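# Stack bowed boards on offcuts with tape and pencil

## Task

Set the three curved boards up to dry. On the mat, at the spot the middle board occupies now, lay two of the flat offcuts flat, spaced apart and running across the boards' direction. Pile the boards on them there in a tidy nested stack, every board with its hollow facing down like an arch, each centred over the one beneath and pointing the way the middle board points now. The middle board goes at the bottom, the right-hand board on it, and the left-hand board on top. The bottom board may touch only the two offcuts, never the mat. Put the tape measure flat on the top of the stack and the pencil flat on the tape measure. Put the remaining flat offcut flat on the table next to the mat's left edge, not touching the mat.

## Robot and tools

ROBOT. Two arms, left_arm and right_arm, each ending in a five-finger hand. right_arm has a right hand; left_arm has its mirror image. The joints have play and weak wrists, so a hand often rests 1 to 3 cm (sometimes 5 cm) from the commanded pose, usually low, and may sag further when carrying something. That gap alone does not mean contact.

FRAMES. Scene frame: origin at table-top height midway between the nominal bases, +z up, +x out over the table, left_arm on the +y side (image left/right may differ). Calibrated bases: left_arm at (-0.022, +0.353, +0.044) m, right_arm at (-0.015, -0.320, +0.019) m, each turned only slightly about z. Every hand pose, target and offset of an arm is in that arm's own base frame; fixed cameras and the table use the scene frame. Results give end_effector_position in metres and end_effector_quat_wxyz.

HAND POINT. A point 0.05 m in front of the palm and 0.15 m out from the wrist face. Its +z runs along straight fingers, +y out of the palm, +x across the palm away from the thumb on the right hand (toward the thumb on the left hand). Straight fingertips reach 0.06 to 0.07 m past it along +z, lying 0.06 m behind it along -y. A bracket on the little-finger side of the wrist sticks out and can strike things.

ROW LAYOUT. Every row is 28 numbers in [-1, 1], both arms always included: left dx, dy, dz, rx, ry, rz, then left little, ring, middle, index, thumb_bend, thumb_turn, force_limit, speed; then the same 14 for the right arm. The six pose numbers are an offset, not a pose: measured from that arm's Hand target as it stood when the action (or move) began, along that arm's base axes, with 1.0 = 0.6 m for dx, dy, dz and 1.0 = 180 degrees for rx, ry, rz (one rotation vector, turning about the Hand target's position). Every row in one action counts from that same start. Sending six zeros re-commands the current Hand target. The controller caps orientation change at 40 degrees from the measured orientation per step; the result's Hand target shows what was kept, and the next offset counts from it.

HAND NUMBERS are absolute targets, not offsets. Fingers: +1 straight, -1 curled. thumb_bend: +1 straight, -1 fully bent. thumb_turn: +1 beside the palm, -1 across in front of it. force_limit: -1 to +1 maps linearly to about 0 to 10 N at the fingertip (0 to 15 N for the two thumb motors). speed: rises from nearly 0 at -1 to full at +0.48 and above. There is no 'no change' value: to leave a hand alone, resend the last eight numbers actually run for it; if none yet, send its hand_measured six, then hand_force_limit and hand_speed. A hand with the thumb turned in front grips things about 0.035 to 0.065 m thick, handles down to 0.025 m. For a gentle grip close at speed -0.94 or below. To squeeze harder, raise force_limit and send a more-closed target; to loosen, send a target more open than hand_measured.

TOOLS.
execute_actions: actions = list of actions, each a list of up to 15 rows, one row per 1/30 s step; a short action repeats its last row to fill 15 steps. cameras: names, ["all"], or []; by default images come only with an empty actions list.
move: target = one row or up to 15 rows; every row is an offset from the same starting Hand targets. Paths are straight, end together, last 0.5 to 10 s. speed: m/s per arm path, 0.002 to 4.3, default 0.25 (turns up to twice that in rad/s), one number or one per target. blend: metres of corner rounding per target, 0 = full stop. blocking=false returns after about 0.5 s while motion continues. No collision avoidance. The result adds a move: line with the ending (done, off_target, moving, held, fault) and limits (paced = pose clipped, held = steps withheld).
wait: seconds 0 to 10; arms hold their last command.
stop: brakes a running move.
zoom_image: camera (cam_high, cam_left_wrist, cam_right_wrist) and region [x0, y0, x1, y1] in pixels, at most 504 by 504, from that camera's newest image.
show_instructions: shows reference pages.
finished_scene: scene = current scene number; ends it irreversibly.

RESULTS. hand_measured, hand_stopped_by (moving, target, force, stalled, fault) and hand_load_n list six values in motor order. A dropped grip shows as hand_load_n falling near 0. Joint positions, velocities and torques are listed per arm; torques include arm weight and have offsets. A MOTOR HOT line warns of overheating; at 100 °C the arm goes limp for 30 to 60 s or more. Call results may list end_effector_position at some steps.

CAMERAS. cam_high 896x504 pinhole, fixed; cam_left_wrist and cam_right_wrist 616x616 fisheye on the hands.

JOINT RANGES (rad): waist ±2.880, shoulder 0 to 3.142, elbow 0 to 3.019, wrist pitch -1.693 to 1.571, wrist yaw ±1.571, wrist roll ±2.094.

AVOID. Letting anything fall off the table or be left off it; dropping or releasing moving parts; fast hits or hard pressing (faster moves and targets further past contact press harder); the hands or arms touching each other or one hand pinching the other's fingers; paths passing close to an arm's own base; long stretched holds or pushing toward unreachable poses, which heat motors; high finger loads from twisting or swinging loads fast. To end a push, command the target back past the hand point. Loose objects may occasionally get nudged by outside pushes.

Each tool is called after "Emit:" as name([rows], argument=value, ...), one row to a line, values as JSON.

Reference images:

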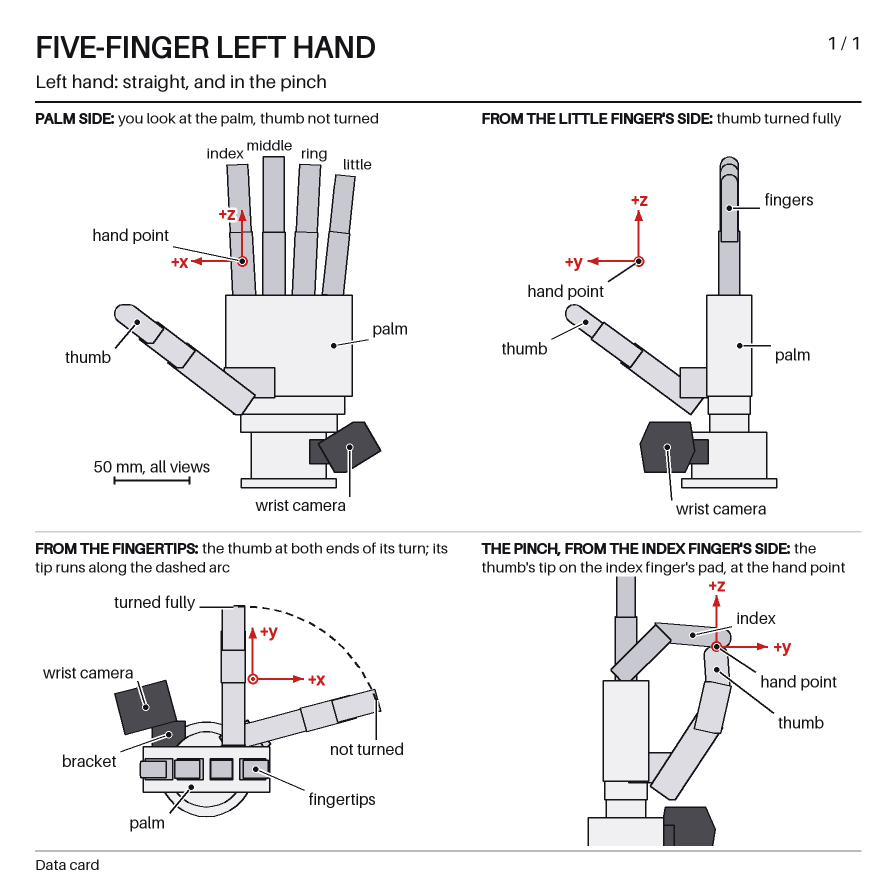

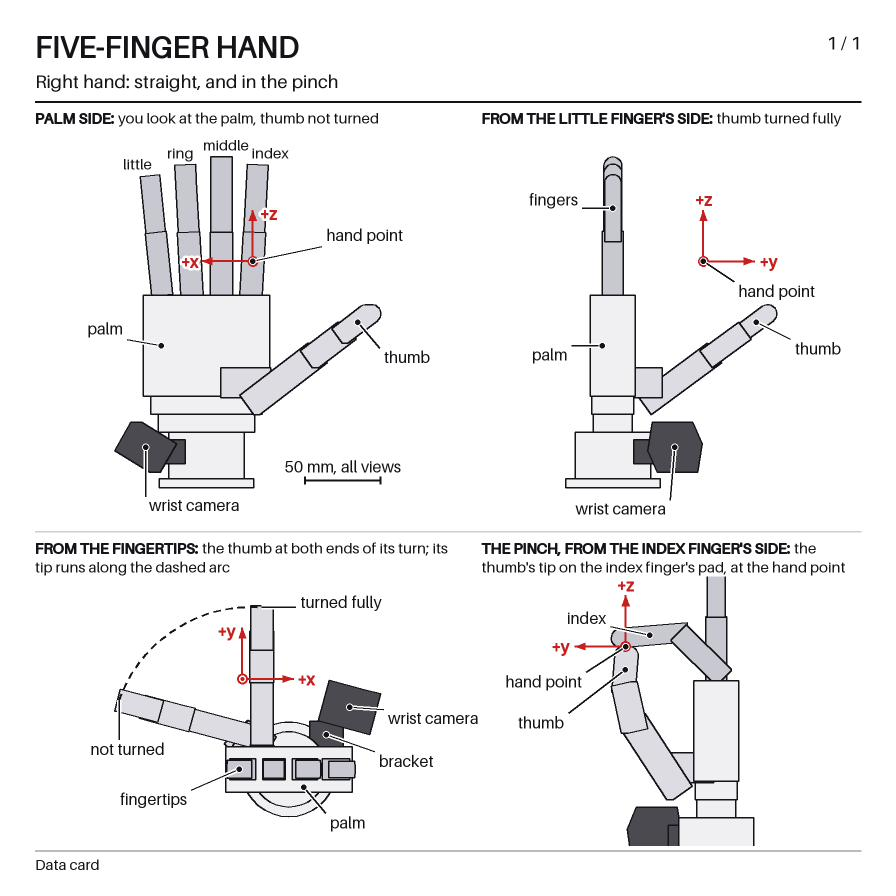

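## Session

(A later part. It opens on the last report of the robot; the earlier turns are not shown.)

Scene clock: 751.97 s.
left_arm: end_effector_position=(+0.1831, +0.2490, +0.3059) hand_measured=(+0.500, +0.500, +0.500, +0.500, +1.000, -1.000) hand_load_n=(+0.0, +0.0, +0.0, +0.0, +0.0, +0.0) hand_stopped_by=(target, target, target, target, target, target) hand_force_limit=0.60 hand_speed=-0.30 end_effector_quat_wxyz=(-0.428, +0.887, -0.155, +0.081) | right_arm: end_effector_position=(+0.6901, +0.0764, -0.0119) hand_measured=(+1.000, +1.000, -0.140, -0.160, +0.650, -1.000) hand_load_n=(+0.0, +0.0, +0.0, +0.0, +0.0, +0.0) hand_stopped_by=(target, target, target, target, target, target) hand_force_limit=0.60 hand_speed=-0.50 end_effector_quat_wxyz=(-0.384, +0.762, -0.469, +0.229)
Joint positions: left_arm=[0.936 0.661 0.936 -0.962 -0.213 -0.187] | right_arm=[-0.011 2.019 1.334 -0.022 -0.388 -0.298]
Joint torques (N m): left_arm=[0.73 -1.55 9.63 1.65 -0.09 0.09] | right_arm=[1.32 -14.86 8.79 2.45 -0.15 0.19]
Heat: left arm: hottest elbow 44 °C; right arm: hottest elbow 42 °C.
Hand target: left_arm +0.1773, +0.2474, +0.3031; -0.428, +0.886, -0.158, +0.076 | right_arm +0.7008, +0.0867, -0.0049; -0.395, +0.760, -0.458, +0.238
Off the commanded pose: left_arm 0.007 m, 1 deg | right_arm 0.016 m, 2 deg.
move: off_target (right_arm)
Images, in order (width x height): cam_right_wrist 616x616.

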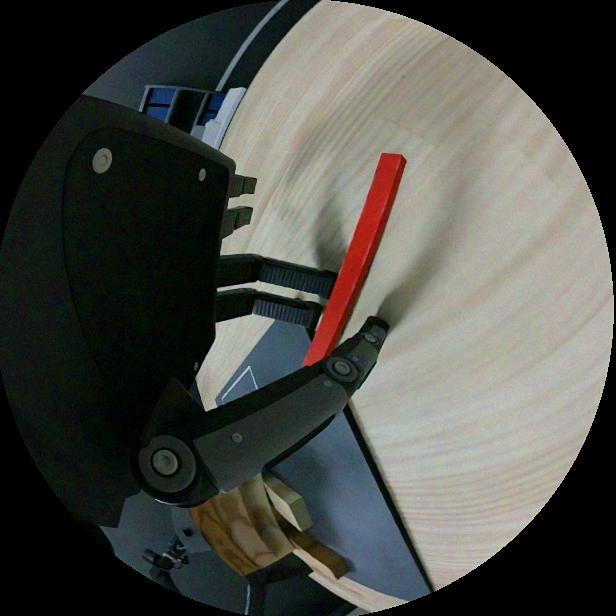

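Emit:
move([
  [0,0,0,0,0,0,0.5,0.5,0.5,0.5,1,-1,0.6,-0.3,0,0,0,0,0,0,1,1,-0.18,-0.2,0.45,-1,0.0,-0.85],
], speed=0.04, cameras=["cam_right_wrist"])

Emit:
zoom_image(camera="cam_right_wrist", region=[250, 200, 430, 380])

Scene clock: 754.37 s.
left_arm: end_effector_position=(+0.1831, +0.2490, +0.3059) hand_measured=(+0.500, +0.500, +0.500, +0.500, +1.000, -1.000) hand_load_n=(+0.0, +0.0, +0.0, +0.0, +0.0, +0.5) hand_stopped_by=(target, target, target, target, target, target) hand_force_limit=0.60 hand_speed=-0.30 end_effector_quat_wxyz=(-0.428, +0.887, -0.155, +0.081) | right_arm: end_effector_position=(+0.6901, +0.0764, -0.0119) hand_measured=(+1.000, +1.000, -0.180, -0.200, +0.450, -1.000) hand_load_n=(+0.0, +0.0, +0.0, +0.0, +0.0, +0.0) hand_stopped_by=(target, target, target, target, target, target) hand_force_limit=0.00 hand_speed=-0.85 end_effector_quat_wxyz=(-0.384, +0.762, -0.469, +0.229)
Joint positions: left_arm=[0.936 0.661 0.936 -0.962 -0.213 -0.187] | right_arm=[-0.011 2.019 1.334 -0.022 -0.388 -0.298]
Joint torques (N m): left_arm=[0.73 -1.73 9.7 1.72 -0.09 0.07] | right_arm=[1.38 -14.92 8.79 2.45 -0.16 0.2]
Heat: left arm: hottest elbow 44 °C; right arm: hottest elbow 42 °C.
Hand target: left_arm +0.1773, +0.2474, +0.3031; -0.428, +0.886, -0.158, +0.076 | right_arm +0.7008, +0.0867, -0.0049; -0.395, +0.760, -0.458, +0.238
Off the commanded pose: left_arm 0.007 m, 1 deg | right_arm 0.016 m, 2 deg.
move: off_target (right_arm)
Images, in order (width x height): cam_right_wrist 616x616.

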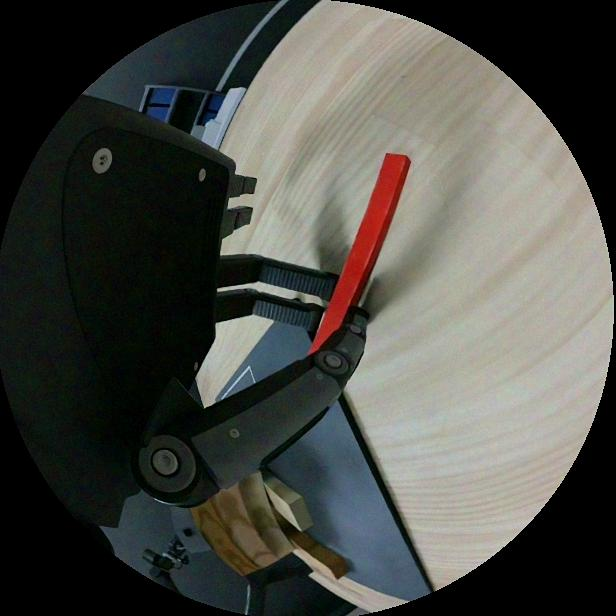

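Scaled by 2.800 from the camera's 616x616 image, which has a finer 880x880 frame.

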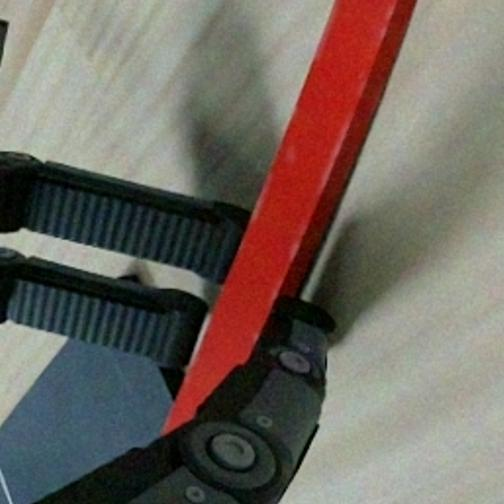

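Emit:
move([
  [0,0,0,0,0,0,0.5,0.5,0.5,0.5,1,-1,0.6,-0.3,0,0,0,0,0,0,1,1,-0.45,-0.2,0.45,-1,-0.1,-0.93],
], speed=0.04, cameras=["cam_right_wrist"])

Emit:
zoom_image(camera="cam_right_wrist", region=[250, 200, 430, 380])

Scene clock: 755.93 s.
left_arm: end_effector_position=(+0.1831, +0.2490, +0.3059) hand_measured=(+0.500, +0.500, +0.500, +0.500, +1.000, -1.000) hand_load_n=(+0.0, +0.0, +0.0, +0.0, +0.0, +0.0) hand_stopped_by=(target, target, target, target, target, target) hand_force_limit=0.60 hand_speed=-0.30 end_effector_quat_wxyz=(-0.428, +0.887, -0.155, +0.081) | right_arm: end_effector_position=(+0.6901, +0.0764, -0.0119) hand_measured=(+1.000, +1.000, -0.224, -0.200, +0.452, -1.000) hand_load_n=(+0.0, +0.0, +5.5, +0.0, +5.0, +1.0) hand_stopped_by=(target, target, force, target, target, target) hand_force_limit=-0.10 hand_speed=-0.93 end_effector_quat_wxyz=(-0.384, +0.762, -0.469, +0.229)
Joint positions: left_arm=[0.936 0.661 0.936 -0.962 -0.213 -0.187] | right_arm=[-0.011 2.019 1.334 -0.022 -0.388 -0.298]
Joint torques (N m): left_arm=[0.56 -1.26 9.69 1.73 -0.09 0.11] | right_arm=[1.32 -14.97 8.79 2.48 -0.16 0.18]
Heat: left arm: hottest elbow 44 °C; right arm: hottest elbow 42 °C.
Hand target: left_arm +0.1773, +0.2474, +0.3031; -0.428, +0.886, -0.158, +0.076 | right_arm +0.7008, +0.0867, -0.0049; -0.395, +0.760, -0.458, +0.238
Off the commanded pose: left_arm 0.007 m, 1 deg | right_arm 0.016 m, 2 deg.
move: off_target (right_arm)
Images, in order (width x height): cam_right_wrist 616x616.

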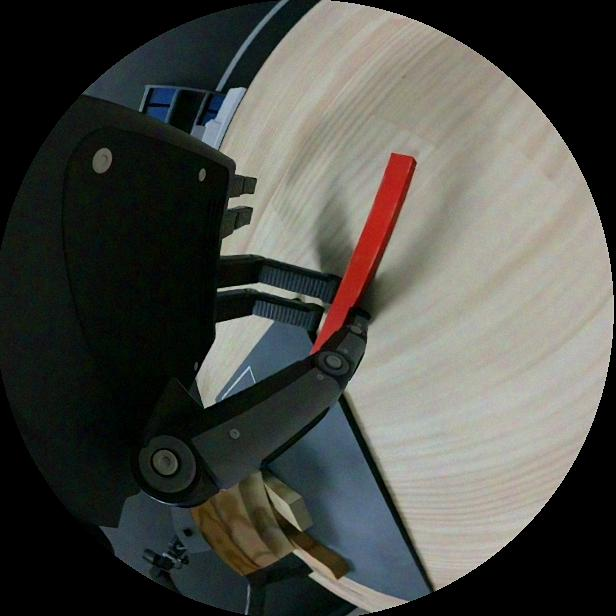

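Scaled by 2.800 from the camera's 616x616 image, which has a finer 880x880 frame.

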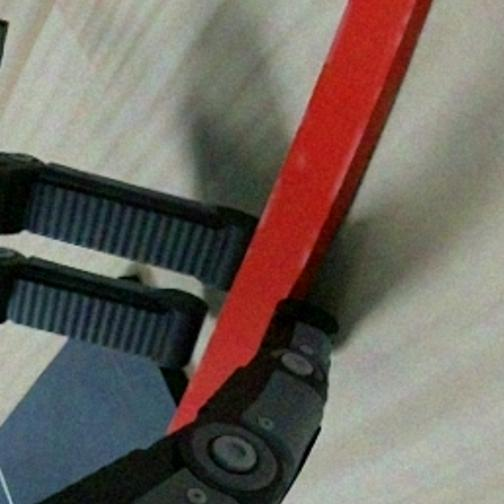

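Emit:
move([
  [0,0,0,0,0,0,0.5,0.5,0.5,0.5,1,-1,0.6,-0.3,0,0,0,0,0,0,1,1,-0.45,-0.45,0.45,-1,-0.3,-0.93],
], speed=0.04, cameras=["cam_right_wrist"])

Emit:
move([
  [0,0,0,0,0,0,0.5,0.5,0.5,0.5,1,-1,0.6,-0.3,0.02,0,0.08,0,0,0,1,1,-0.45,-0.45,0.45,-1,-0.3,-0.93],
  [0,0,0,0,0,0,0.5,0.5,0.5,0.5,1,-1,0.6,-0.3,0.03,0,0.2,0,0,0,1,1,-0.45,-0.45,0.45,-1,-0.3,-0.93],
], speed=0.05, blend=0.01, cameras=["cam_right_wrist","cam_high"])

Emit:
zoom_image(camera="cam_high", region=[405, 235, 495, 325])

Scene clock: 759.00 s.
left_arm: end_effector_position=(+0.1831, +0.2490, +0.3059) hand_measured=(+0.500, +0.500, +0.500, +0.500, +1.000, -1.000) hand_load_n=(+0.0, -0.5, +0.0, +0.0, +0.0, +0.0) hand_stopped_by=(target, target, target, target, target, target) hand_force_limit=0.60 hand_speed=-0.30 end_effector_quat_wxyz=(-0.428, +0.887, -0.155, +0.081) | right_arm: end_effector_position=(+0.6908, +0.0764, -0.0115) hand_measured=(+1.000, +1.000, -0.224, -0.450, +0.452, -1.000) hand_load_n=(+0.0, +0.0, +5.5, +0.5, +5.0, +1.0) hand_stopped_by=(target, target, force, target, target, target) hand_force_limit=-0.30 hand_speed=-0.93 end_effector_quat_wxyz=(-0.384, +0.762, -0.468, +0.230)
Joint positions: left_arm=[0.936 0.661 0.936 -0.962 -0.213 -0.187] | right_arm=[-0.011 2.019 1.334 -0.019 -0.388 -0.298]
Joint torques (N m): left_arm=[0.79 -1.79 9.65 1.61 -0.07 0.08] | right_arm=[1.2 -14.92 8.76 2.43 -0.16 0.18]
Heat: left arm: hottest elbow 44 °C; right arm: hottest elbow 42 °C.
Hand target: left_arm +0.1773, +0.2474, +0.3031; -0.428, +0.886, -0.158, +0.076 | right_arm +0.7008, +0.0867, -0.0049; -0.395, +0.760, -0.458, +0.238
Off the commanded pose: left_arm 0.007 m, 1 deg | right_arm 0.016 m, 2 deg.
move: off_target (right_arm)
Images, in order (width x height): cam_right_wrist 616x616.

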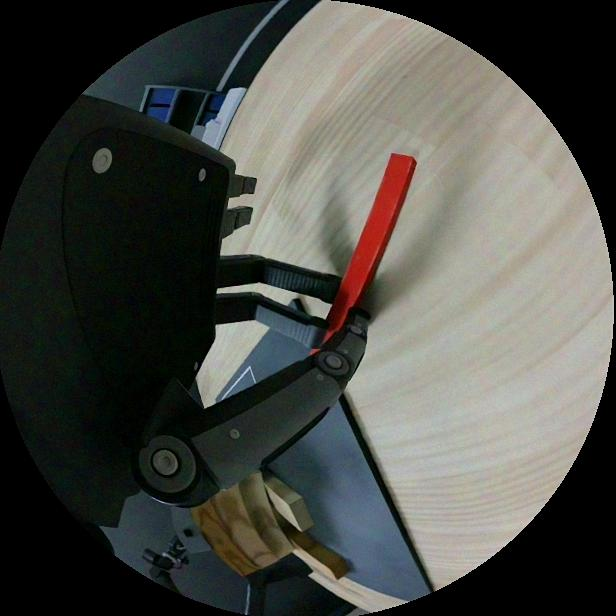

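Scene clock: 762.20 s.
left_arm: end_effector_position=(+0.1831, +0.2490, +0.3059) hand_measured=(+0.500, +0.500, +0.500, +0.500, +1.000, -1.000) hand_load_n=(+0.0, +0.0, +0.0, +0.0, +0.0, +0.0) hand_stopped_by=(target, target, target, target, target, target) hand_force_limit=0.60 hand_speed=-0.30 end_effector_quat_wxyz=(-0.428, +0.887, -0.155, +0.081) | right_arm: end_effector_position=(+0.6949, +0.0763, +0.0583) hand_measured=(+1.000, +1.000, -0.224, -0.450, +0.452, -1.000) hand_load_n=(+0.0, +0.0, +5.5, +0.0, +5.0, +1.0) hand_stopped_by=(target, target, force, target, target, target) hand_force_limit=-0.30 hand_speed=-0.93 end_effector_quat_wxyz=(-0.370, +0.768, -0.480, +0.206)
Joint positions: left_arm=[0.936 0.661 0.936 -0.962 -0.213 -0.187] | right_arm=[-0.011 1.943 1.455 -0.276 -0.388 -0.298]
Joint torques (N m): left_arm=[0.62 -1.26 9.74 1.58 -0.04 0.12] | right_arm=[1.32 -18.14 13.44 1.16 -0.2 0.18]
Heat: left arm: hottest elbow 44 °C; right arm: hottest elbow 42 °C.
Hand target: left_arm +0.1773, +0.2474, +0.3031; -0.428, +0.886, -0.158, +0.076 | right_arm +0.7188, +0.0867, +0.1151; -0.395, +0.760, -0.458, +0.238
Off the commanded pose: left_arm 0.007 m, 1 deg | right_arm 0.062 m, 5 deg.
move: off_target (right_arm)
Images, in order (width x height): cam_high 896x504, cam_right_wrist 616x616.

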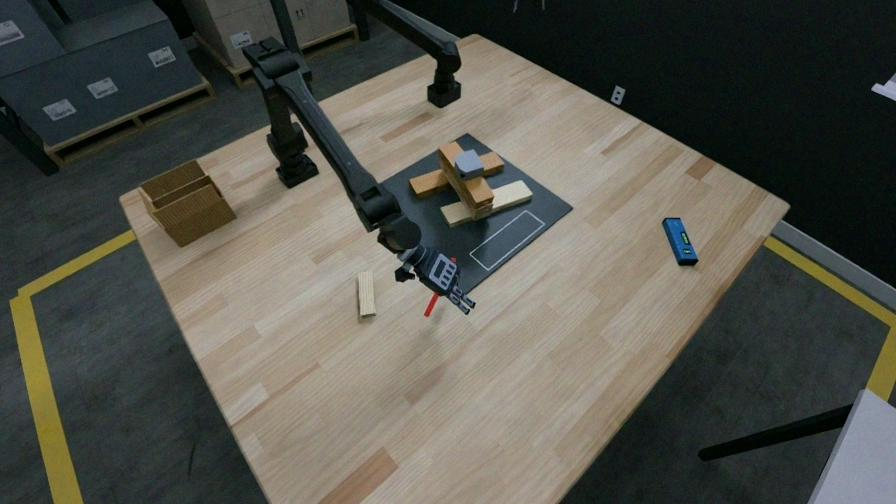

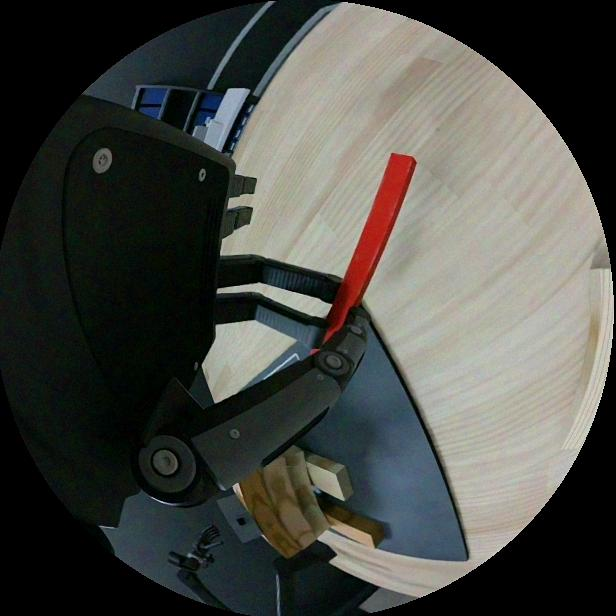

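Scaled by 5.600 from the camera's 896x504 image, which has a finer 1280x720 frame.

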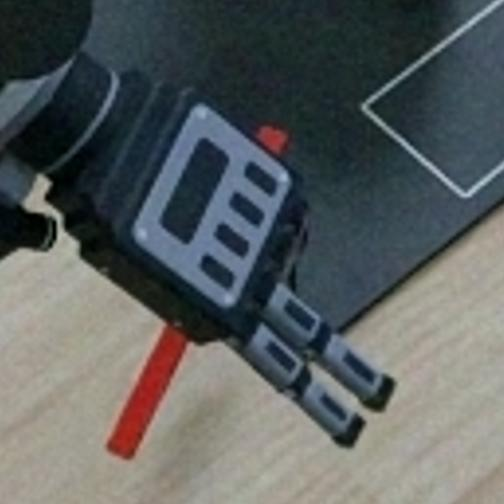

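Emit:
move([
  [0,0,0,0,0,0,0.5,0.5,0.5,0.5,1,-1,0.6,-0.3,0,0,0.28,0,0,0,1,1,-0.45,-0.45,0.45,-1,-0.3,-0.93],
  [0,0,0,0,0,0,0.5,0.5,0.5,0.5,1,-1,0.6,-0.3,-0.415,0.47,0.29,0,0,0,1,1,-0.45,-0.45,0.45,-1,-0.3,-0.93],
], speed=0.13, blend=0.02, cameras=["cam_right_wrist","cam_high"])

Emit:
zoom_image(camera="cam_high", region=[410, 90, 530, 210])

Scene clock: 770.07 s.
left_arm: end_effector_position=(+0.1831, +0.2490, +0.3059) hand_measured=(+0.500, +0.500, +0.500, +0.500, +1.000, -1.000) hand_load_n=(+0.0, +0.0, +0.0, +0.0, +0.5, +0.0) hand_stopped_by=(target, target, target, target, target, target) hand_force_limit=0.60 hand_speed=-0.30 end_effector_quat_wxyz=(-0.428, +0.887, -0.155, +0.081) | right_arm: end_effector_position=(+0.4699, +0.3653, +0.2605) hand_measured=(+1.000, +1.000, -0.224, -0.450, +0.452, -1.000) hand_load_n=(+0.0, +0.0, +5.5, +0.0, +4.5, +1.0) hand_stopped_by=(target, target, force, target, target, target) hand_force_limit=-0.30 hand_speed=-0.93 end_effector_quat_wxyz=(-0.369, +0.775, -0.460, +0.227)
Joint positions: left_arm=[0.936 0.661 0.936 -0.962 -0.213 -0.187] | right_arm=[0.643 1.442 1.34 -0.579 0.125 0.084]
Joint torques (N m): left_arm=[0.62 -2.02 9.59 1.74 -0.07 0.11] | right_arm=[1.08 -12.16 9.98 2.19 0.16 0.22]
Heat: left arm: hottest elbow 43 °C; right arm: hottest elbow 43 °C.
Hand target: left_arm +0.1773, +0.2474, +0.3031; -0.428, +0.886, -0.158, +0.076 | right_arm +0.4698, +0.3687, +0.2891; -0.395, +0.760, -0.458, +0.238
Off the commanded pose: left_arm 0.007 m, 1 deg | right_arm 0.029 m, 4 deg.
move: off_target (right_arm)
Images, in order (width x height): cam_high 896x504, cam_right_wrist 616x616.

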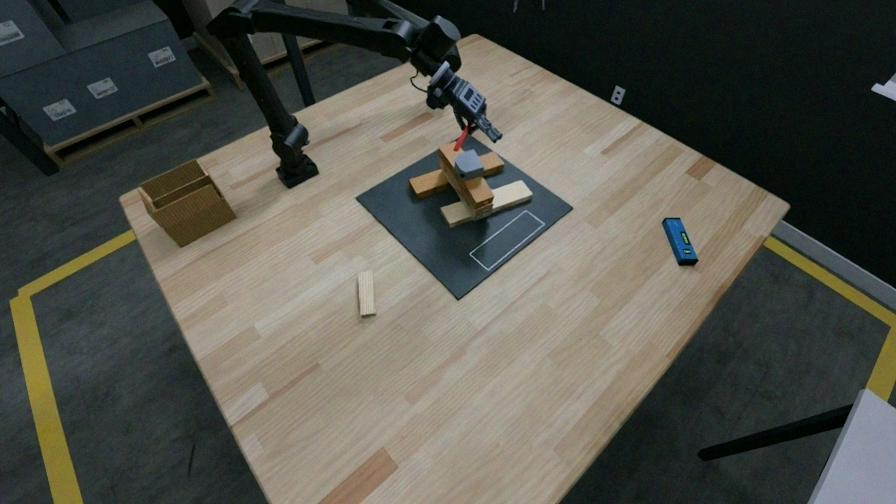

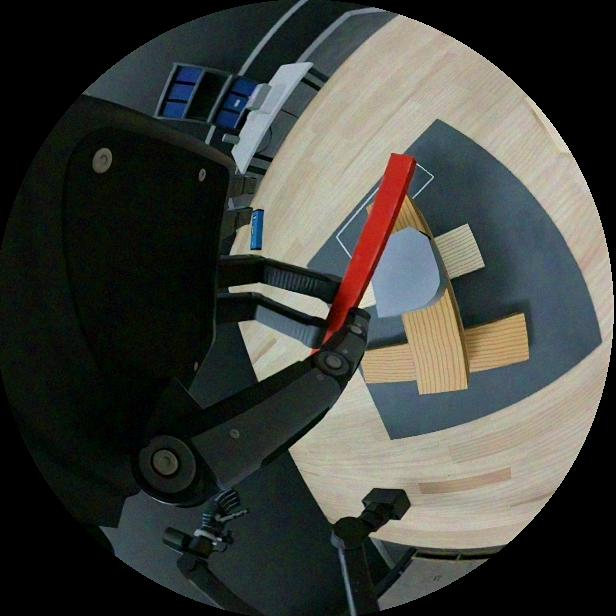

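Scaled by 4.200 from the camera's 896x504 image, which has a finer 1280x720 frame.

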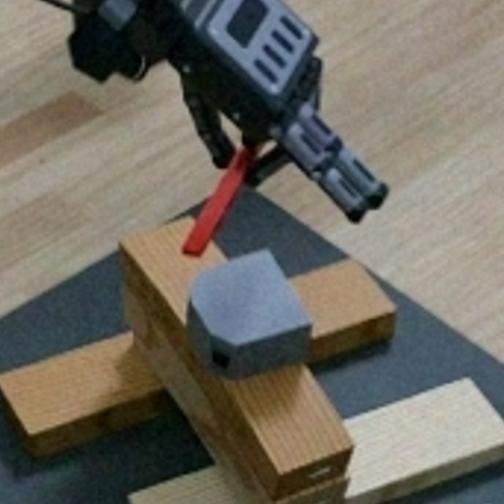

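Emit:
move([
  [0,0,0,0,0,0,0.5,0.5,0.5,0.5,1,-1,0.6,-0.3,0,0,-0.1,0,0,0,1,1,-0.45,-0.45,0.45,-1,-0.3,-0.93],
], speed=0.08, cameras=["cam_right_wrist","cam_high"])

Emit:
zoom_image(camera="cam_high", region=[420, 90, 520, 190])

Scene clock: 773.80 s.
left_arm: end_effector_position=(+0.1831, +0.2490, +0.3059) hand_measured=(+0.500, +0.500, +0.500, +0.500, +1.000, -1.000) hand_load_n=(+0.0, +0.0, +0.0, +0.0, +0.0, +0.0) hand_stopped_by=(target, target, target, target, target, target) hand_force_limit=0.60 hand_speed=-0.30 end_effector_quat_wxyz=(-0.428, +0.887, -0.155, +0.081) | right_arm: end_effector_position=(+0.4650, +0.3614, +0.2122) hand_measured=(+1.000, +1.000, -0.224, -0.450, +0.452, -1.000) hand_load_n=(+0.0, +0.0, +5.5, +0.0, +5.0, +1.0) hand_stopped_by=(target, target, force, target, target, target) hand_force_limit=-0.30 hand_speed=-0.93 end_effector_quat_wxyz=(-0.375, +0.772, -0.460, +0.230)
Joint positions: left_arm=[0.936 0.661 0.936 -0.962 -0.213 -0.187] | right_arm=[0.643 1.44 1.203 -0.43 0.126 0.086]
Joint torques (N m): left_arm=[0.67 -1.61 9.66 1.63 -0.07 0.11] | right_arm=[1.26 -10.58 9.77 2.56 0.15 0.22]
Heat: left arm: hottest elbow 43 °C; right arm: hottest elbow 43 °C.
Hand target: left_arm +0.1773, +0.2474, +0.3031; -0.428, +0.886, -0.158, +0.076 | right_arm +0.4698, +0.3687, +0.2291; -0.395, +0.760, -0.458, +0.238
Off the commanded pose: left_arm 0.007 m, 1 deg | right_arm 0.019 m, 3 deg.
move: off_target (right_arm)
Images, in order (width x height): cam_high 896x504, cam_right_wrist 616x616.

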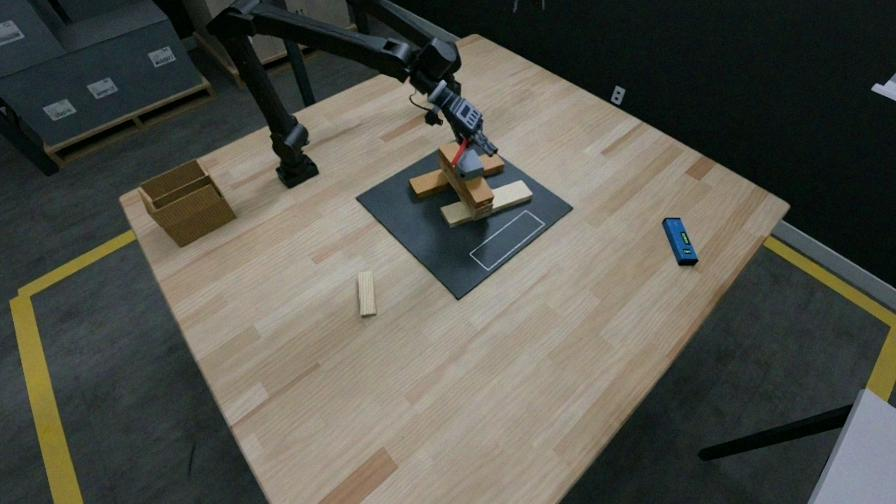

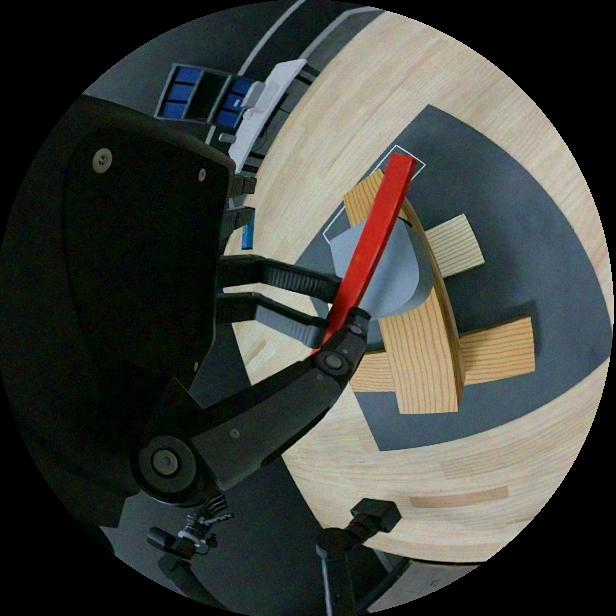

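Scaled by 5.040 from the camera's 896x504 image, which has a finer 1280x720 frame.

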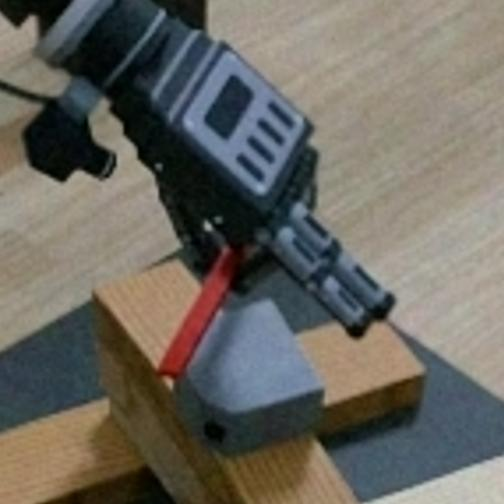

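Emit:
move([
  [0,0,0,0,0,0,0.5,0.5,0.5,0.5,1,-1,0.6,-0.3,0.01,0,-0.035,0,0,0,1,1,-0.45,-0.45,0.45,-1,-0.3,-0.93],
], speed=0.06, cameras=["cam_right_wrist","cam_high"])

Emit:
zoom_image(camera="cam_high", region=[430, 110, 500, 180])

Emit:
zoom_image(camera="cam_right_wrist", region=[280, 120, 480, 360])

Scene clock: 778.77 s.
left_arm: end_effector_position=(+0.1831, +0.2490, +0.3059) hand_measured=(+0.500, +0.500, +0.500, +0.500, +1.000, -1.000) hand_load_n=(+0.0, +0.0, +0.0, +0.0, +0.0, +0.5) hand_stopped_by=(target, target, target, target, target, target) hand_force_limit=0.60 hand_speed=-0.30 end_effector_quat_wxyz=(-0.428, +0.887, -0.155, +0.081) | right_arm: end_effector_position=(+0.4679, +0.3636, +0.2020) hand_measured=(+1.000, +1.000, -0.224, -0.450, +0.452, -1.000) hand_load_n=(+0.0, +0.0, +5.5, +0.0, +5.0, +1.0) hand_stopped_by=(target, target, force, target, target, target) hand_force_limit=-0.30 hand_speed=-0.93 end_effector_quat_wxyz=(-0.383, +0.767, -0.458, +0.233)
Joint positions: left_arm=[0.936 0.661 0.936 -0.962 -0.213 -0.187] | right_arm=[0.643 1.448 1.174 -0.373 0.126 0.086]
Joint torques (N m): left_arm=[0.38 -1.38 9.61 1.63 -0.08 0.07] | right_arm=[0.62 -9.35 9.77 2.58 -0.04 0.18]
Heat: left arm: hottest elbow 43 °C; right arm: hottest elbow 43 °C.
Hand target: left_arm +0.1773, +0.2474, +0.3031; -0.428, +0.886, -0.158, +0.076 | right_arm +0.4758, +0.3687, +0.2081; -0.395, +0.760, -0.458, +0.238
Off the commanded pose: left_arm 0.007 m, 1 deg | right_arm 0.011 m, 2 deg.
move: off_target (right_arm)
Images, in order (width x height): cam_high 896x504, cam_right_wrist 616x616.

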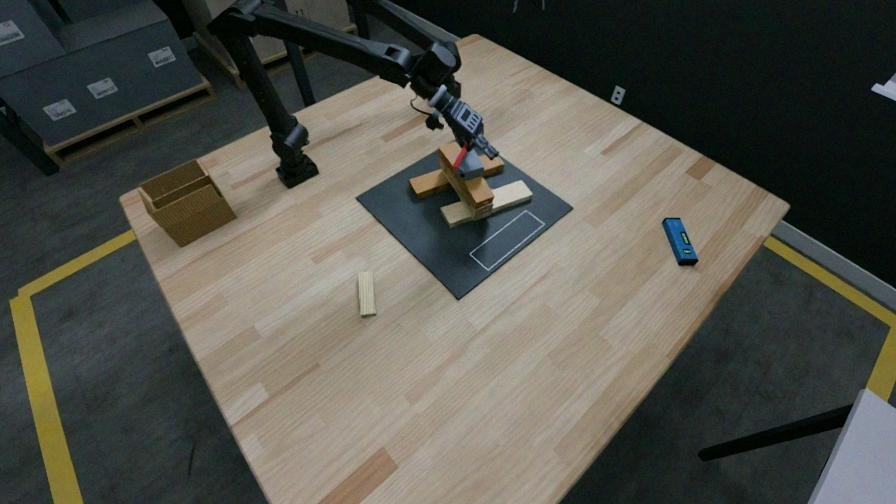

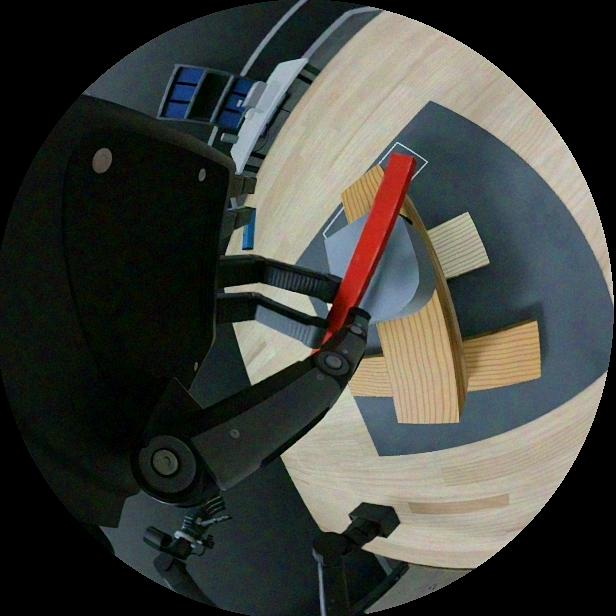

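Scaled by 7.200 from the camera's 896x504 image, which has a finer 1280x720 frame.

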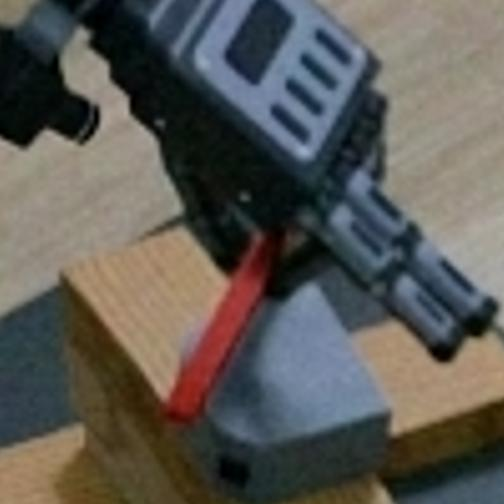

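Scaled by 2.100 from the camera's 616x616 image, which has a finer 880x880 frame.

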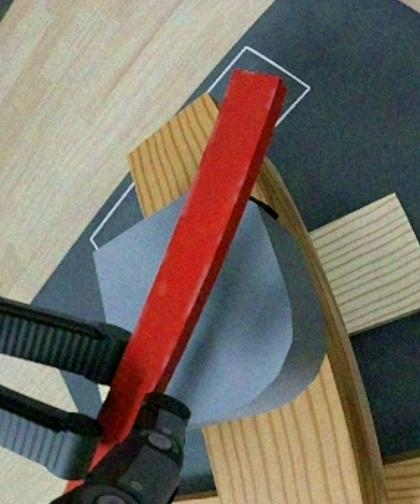

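Emit:
move([
  [0,0,0,0,0,0,0.5,0.5,0.5,0.5,1,-1,0.6,-0.3,0.01,0,0.07,0,0,0,1,1,-0.45,-0.45,0.45,-1,-0.3,-0.93],
  [0,0,0,0,0,0,0.5,0.5,0.5,0.5,1,-1,0.6,-0.3,0.02,-0.056,0.06,0,0,0,1,1,-0.45,-0.45,0.45,-1,-0.3,-0.93],
], speed=0.06, cameras=["cam_right_wrist","cam_high"])

Emit:
zoom_image(camera="cam_high", region=[430, 110, 500, 180])

Emit:
zoom_image(camera="cam_right_wrist", region=[280, 120, 480, 360])

Scene clock: 793.53 s.
left_arm: end_effector_position=(+0.1831, +0.2490, +0.3059) hand_measured=(+0.500, +0.500, +0.500, +0.500, +1.000, -1.000) hand_load_n=(+0.0, -0.5, +0.0, +0.0, +0.0, +0.0) hand_stopped_by=(target, target, target, target, target, target) hand_force_limit=0.60 hand_speed=-0.30 end_effector_quat_wxyz=(-0.428, +0.887, -0.155, +0.081) | right_arm: end_effector_position=(+0.4797, +0.3390, +0.2126) hand_measured=(+1.000, +1.000, -0.224, -0.450, +0.452, -1.000) hand_load_n=(+0.0, +0.0, +5.5, +0.0, +5.0, +1.5) hand_stopped_by=(target, target, force, target, target, target) hand_force_limit=-0.30 hand_speed=-0.93 end_effector_quat_wxyz=(-0.371, +0.772, -0.467, +0.220)
Joint positions: left_arm=[0.936 0.661 0.936 -0.962 -0.213 -0.187] | right_arm=[0.58 1.445 1.215 -0.451 0.068 0.064]
Joint torques (N m): left_arm=[0.85 -1.2 9.7 1.66 -0.07 0.09] | right_arm=[-0.56 -12.34 10.37 2.04 -0.08 -0.03]
Heat: left arm: hottest elbow 43 °C; right arm: hottest elbow 43 °C.
Hand target: left_arm +0.1773, +0.2474, +0.3031; -0.428, +0.886, -0.158, +0.076 | right_arm +0.4878, +0.3351, +0.2441; -0.395, +0.760, -0.458, +0.238
Off the commanded pose: left_arm 0.007 m, 1 deg | right_arm 0.033 m, 4 deg.
move: off_target (right_arm)
Images, in order (width x height): cam_high 896x504, cam_right_wrist 616x616.

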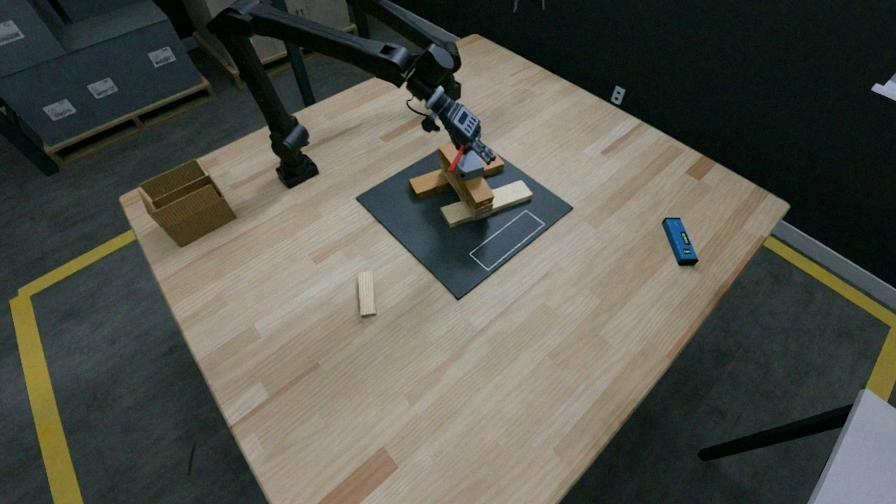

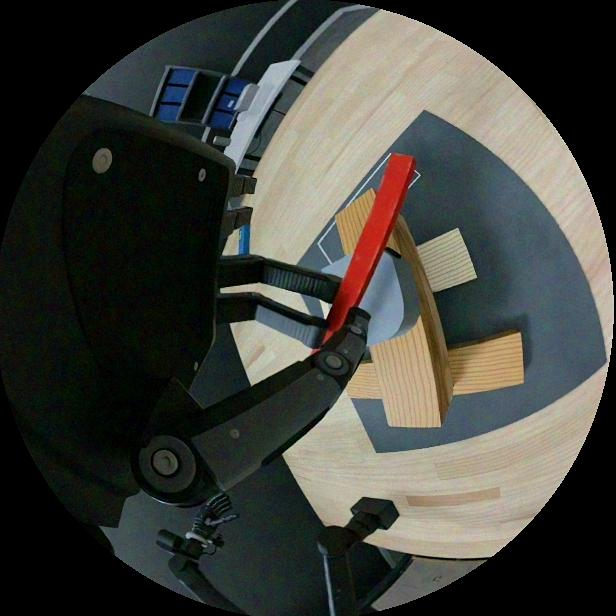

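Scaled by 7.200 from the camera's 896x504 image, which has a finer 1280x720 frame.

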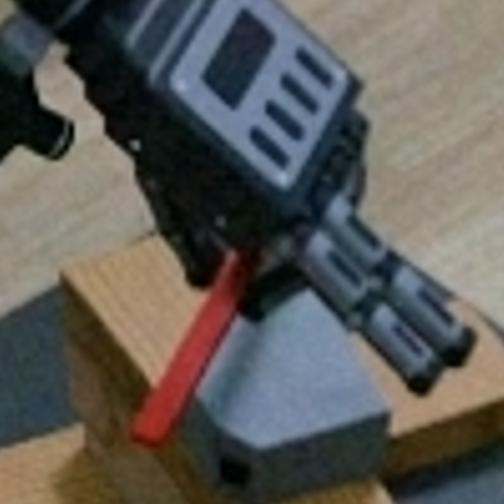

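Scaled by 2.100 from the camera's 616x616 image, which has a finer 880x880 frame.

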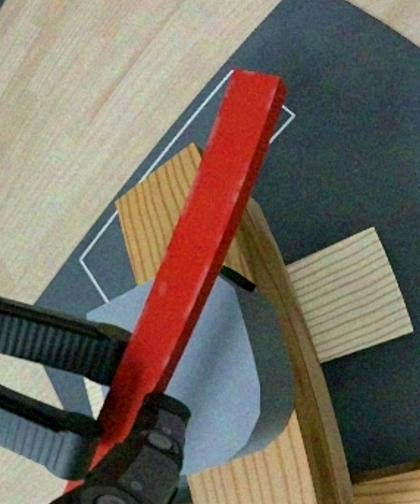

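Emit:
move([
  [0,0,0,0,0,0,0.5,0.5,0.5,0.5,1,-1,0.6,-0.3,0.012,0.008,-0.06,0,0,0,1,1,-0.45,-0.45,0.45,-1,-0.3,-0.93],
], speed=0.05, cameras=["cam_right_wrist","cam_high"])

Emit:
zoom_image(camera="cam_high", region=[430, 110, 500, 180])

Emit:
zoom_image(camera="cam_right_wrist", region=[280, 120, 480, 360])

Scene clock: 799.20 s.
left_arm: end_effector_position=(+0.1831, +0.2490, +0.3059) hand_measured=(+0.500, +0.500, +0.500, +0.500, +1.000, -1.000) hand_load_n=(+0.0, +0.0, +0.0, +0.0, +0.0, +0.0) hand_stopped_by=(target, target, target, target, target, target) hand_force_limit=0.60 hand_speed=-0.30 end_effector_quat_wxyz=(-0.428, +0.887, -0.155, +0.081) | right_arm: end_effector_position=(+0.4832, +0.3416, +0.2038) hand_measured=(+1.000, +1.000, -0.224, -0.450, +0.452, -1.000) hand_load_n=(+0.0, +0.0, +5.5, +0.0, +4.5, +1.5) hand_stopped_by=(target, target, force, target, target, target) hand_force_limit=-0.30 hand_speed=-0.93 end_effector_quat_wxyz=(-0.388, +0.764, -0.463, +0.227)
Joint positions: left_arm=[0.936 0.661 0.936 -0.962 -0.213 -0.187] | right_arm=[0.58 1.445 1.172 -0.368 0.066 0.064]
Joint torques (N m): left_arm=[0.62 -1.73 9.62 1.77 -0.06 0.06] | right_arm=[-0.5 -9.17 9.69 2.58 -0.08 -0.02]
Heat: left arm: hottest elbow 43 °C; right arm: hottest elbow 43 °C.
Hand target: left_arm +0.1773, +0.2474, +0.3031; -0.428, +0.886, -0.158, +0.076 | right_arm +0.4950, +0.3399, +0.2081; -0.395, +0.760, -0.458, +0.238
Off the commanded pose: left_arm 0.007 m, 1 deg | right_arm 0.013 m, 2 deg.
move: off_target (right_arm)
Images, in order (width x height): cam_high 896x504, cam_right_wrist 616x616.

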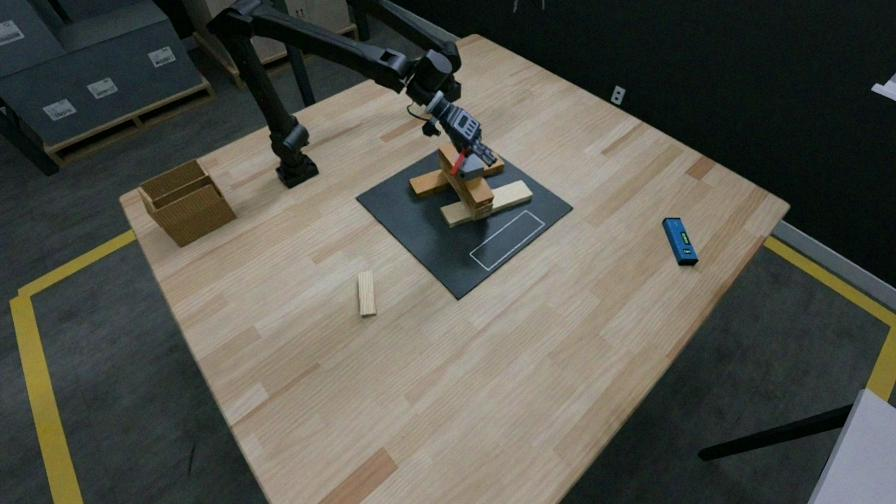

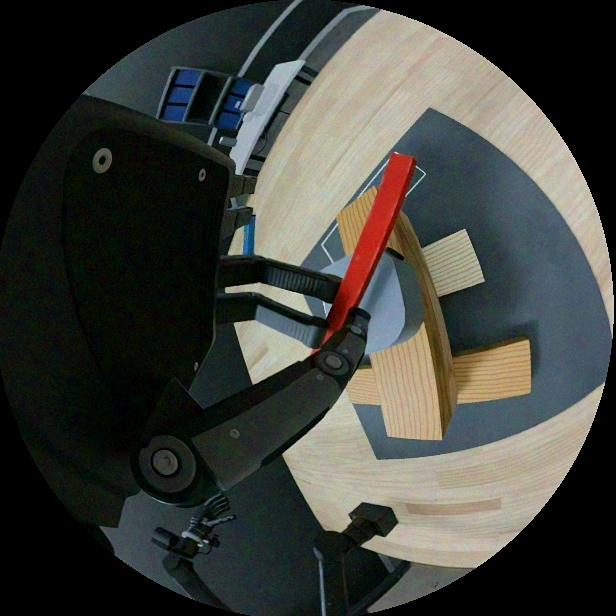

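Scaled by 7.200 from the camera's 896x504 image, which has a finer 1280x720 frame.

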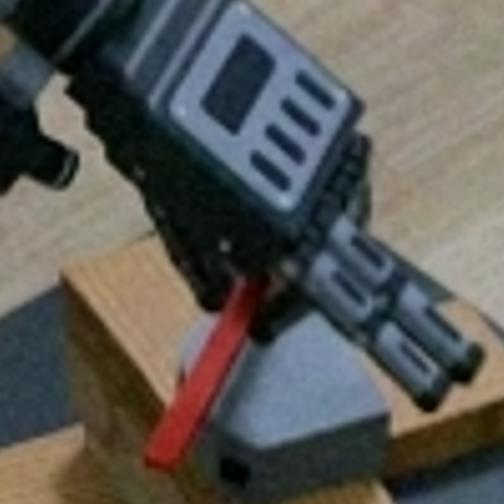

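Scaled by 2.100 from the camera's 616x616 image, which has a finer 880x880 frame.

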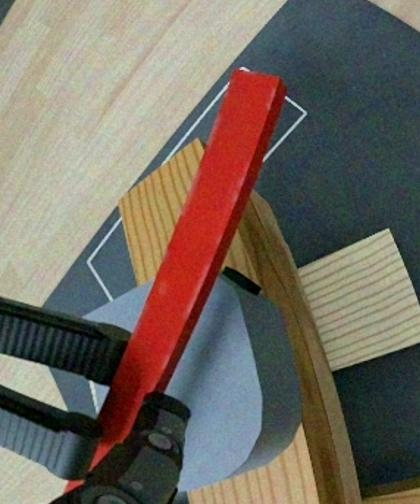

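Emit:
move([
  [0,0,0,0,0,0,0.5,0.5,0.5,0.5,1,-1,0.6,-0.3,0.0,0.0,-0.025,0,0,0,1,1,-0.45,-0.45,0.45,-1,-0.3,-0.93],
], speed=0.04, cameras=["cam_right_wrist","cam_high"])

Emit:
zoom_image(camera="cam_high", region=[430, 110, 500, 180])

Emit:
zoom_image(camera="cam_right_wrist", region=[280, 120, 480, 360])

Scene clock: 802.53 s.
left_arm: end_effector_position=(+0.1831, +0.2490, +0.3059) hand_measured=(+0.500, +0.500, +0.500, +0.500, +1.000, -1.000) hand_load_n=(+0.0, +0.0, +0.0, +0.0, +0.0, +0.0) hand_stopped_by=(target, target, target, target, target, target) hand_force_limit=0.60 hand_speed=-0.30 end_effector_quat_wxyz=(-0.428, +0.887, -0.155, +0.081) | right_arm: end_effector_position=(+0.4827, +0.3413, +0.1864) hand_measured=(+1.000, +1.000, -0.224, -0.450, +0.452, -1.000) hand_load_n=(+0.0, +0.0, +5.5, +0.0, +5.0, +1.0) hand_stopped_by=(target, target, force, target, target, target) hand_force_limit=-0.30 hand_speed=-0.93 end_effector_quat_wxyz=(-0.386, +0.765, -0.463, +0.226)
Joint positions: left_arm=[0.936 0.661 0.936 -0.962 -0.213 -0.187] | right_arm=[0.58 1.459 1.142 -0.329 0.066 0.064]
Joint torques (N m): left_arm=[0.85 -1.55 9.68 1.65 -0.05 0.09] | right_arm=[-0.44 -9.41 9.66 2.59 -0.08 -0.02]
Heat: left arm: hottest elbow 43 °C; right arm: hottest elbow 42 °C.
Hand target: left_arm +0.1773, +0.2474, +0.3031; -0.428, +0.886, -0.158, +0.076 | right_arm +0.4950, +0.3399, +0.1931; -0.395, +0.760, -0.458, +0.238
Off the commanded pose: left_arm 0.007 m, 1 deg | right_arm 0.014 m, 2 deg.
move: off_target (right_arm)
Images, in order (width x height): cam_high 896x504, cam_right_wrist 616x616.

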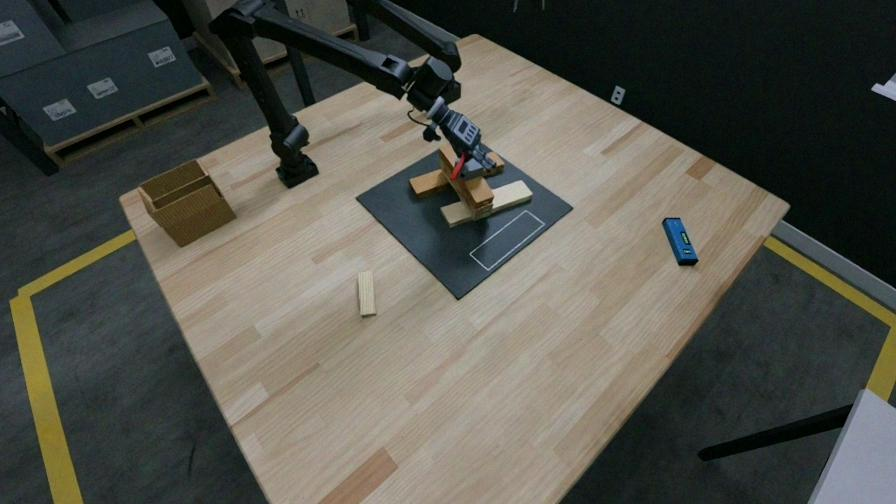

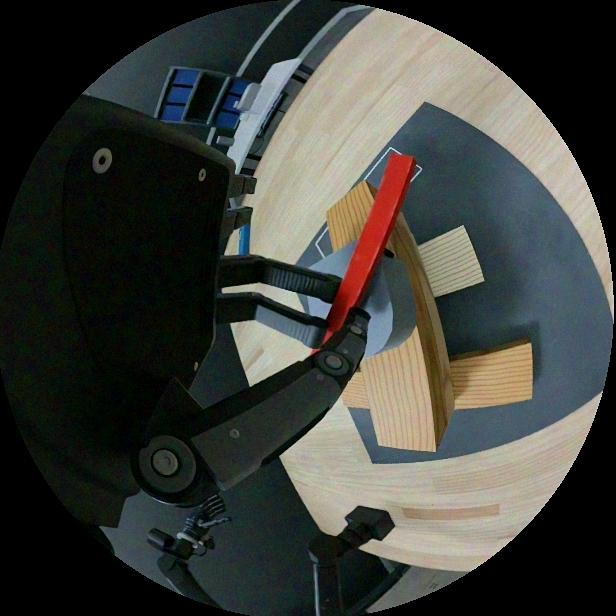

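Scaled by 7.200 from the camera's 896x504 image, which has a finer 1280x720 frame.

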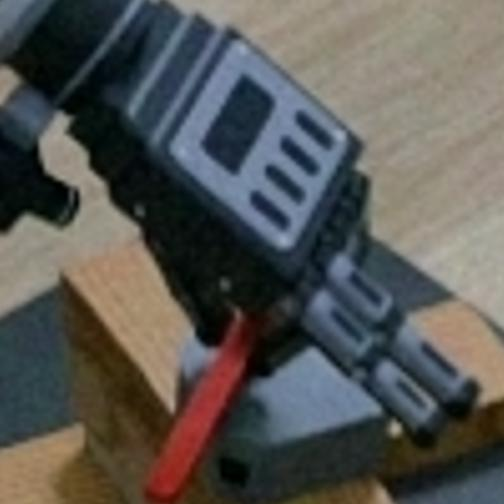

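Scaled by 2.100 from the camera's 616x616 image, which has a finer 880x880 frame.

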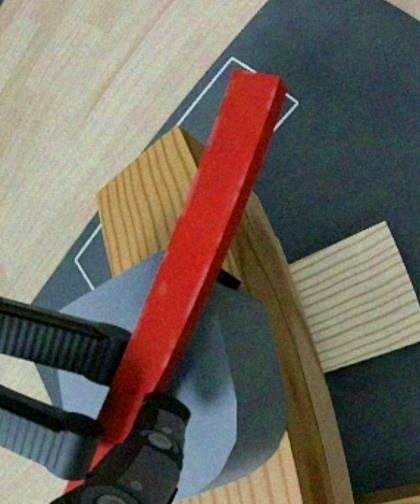

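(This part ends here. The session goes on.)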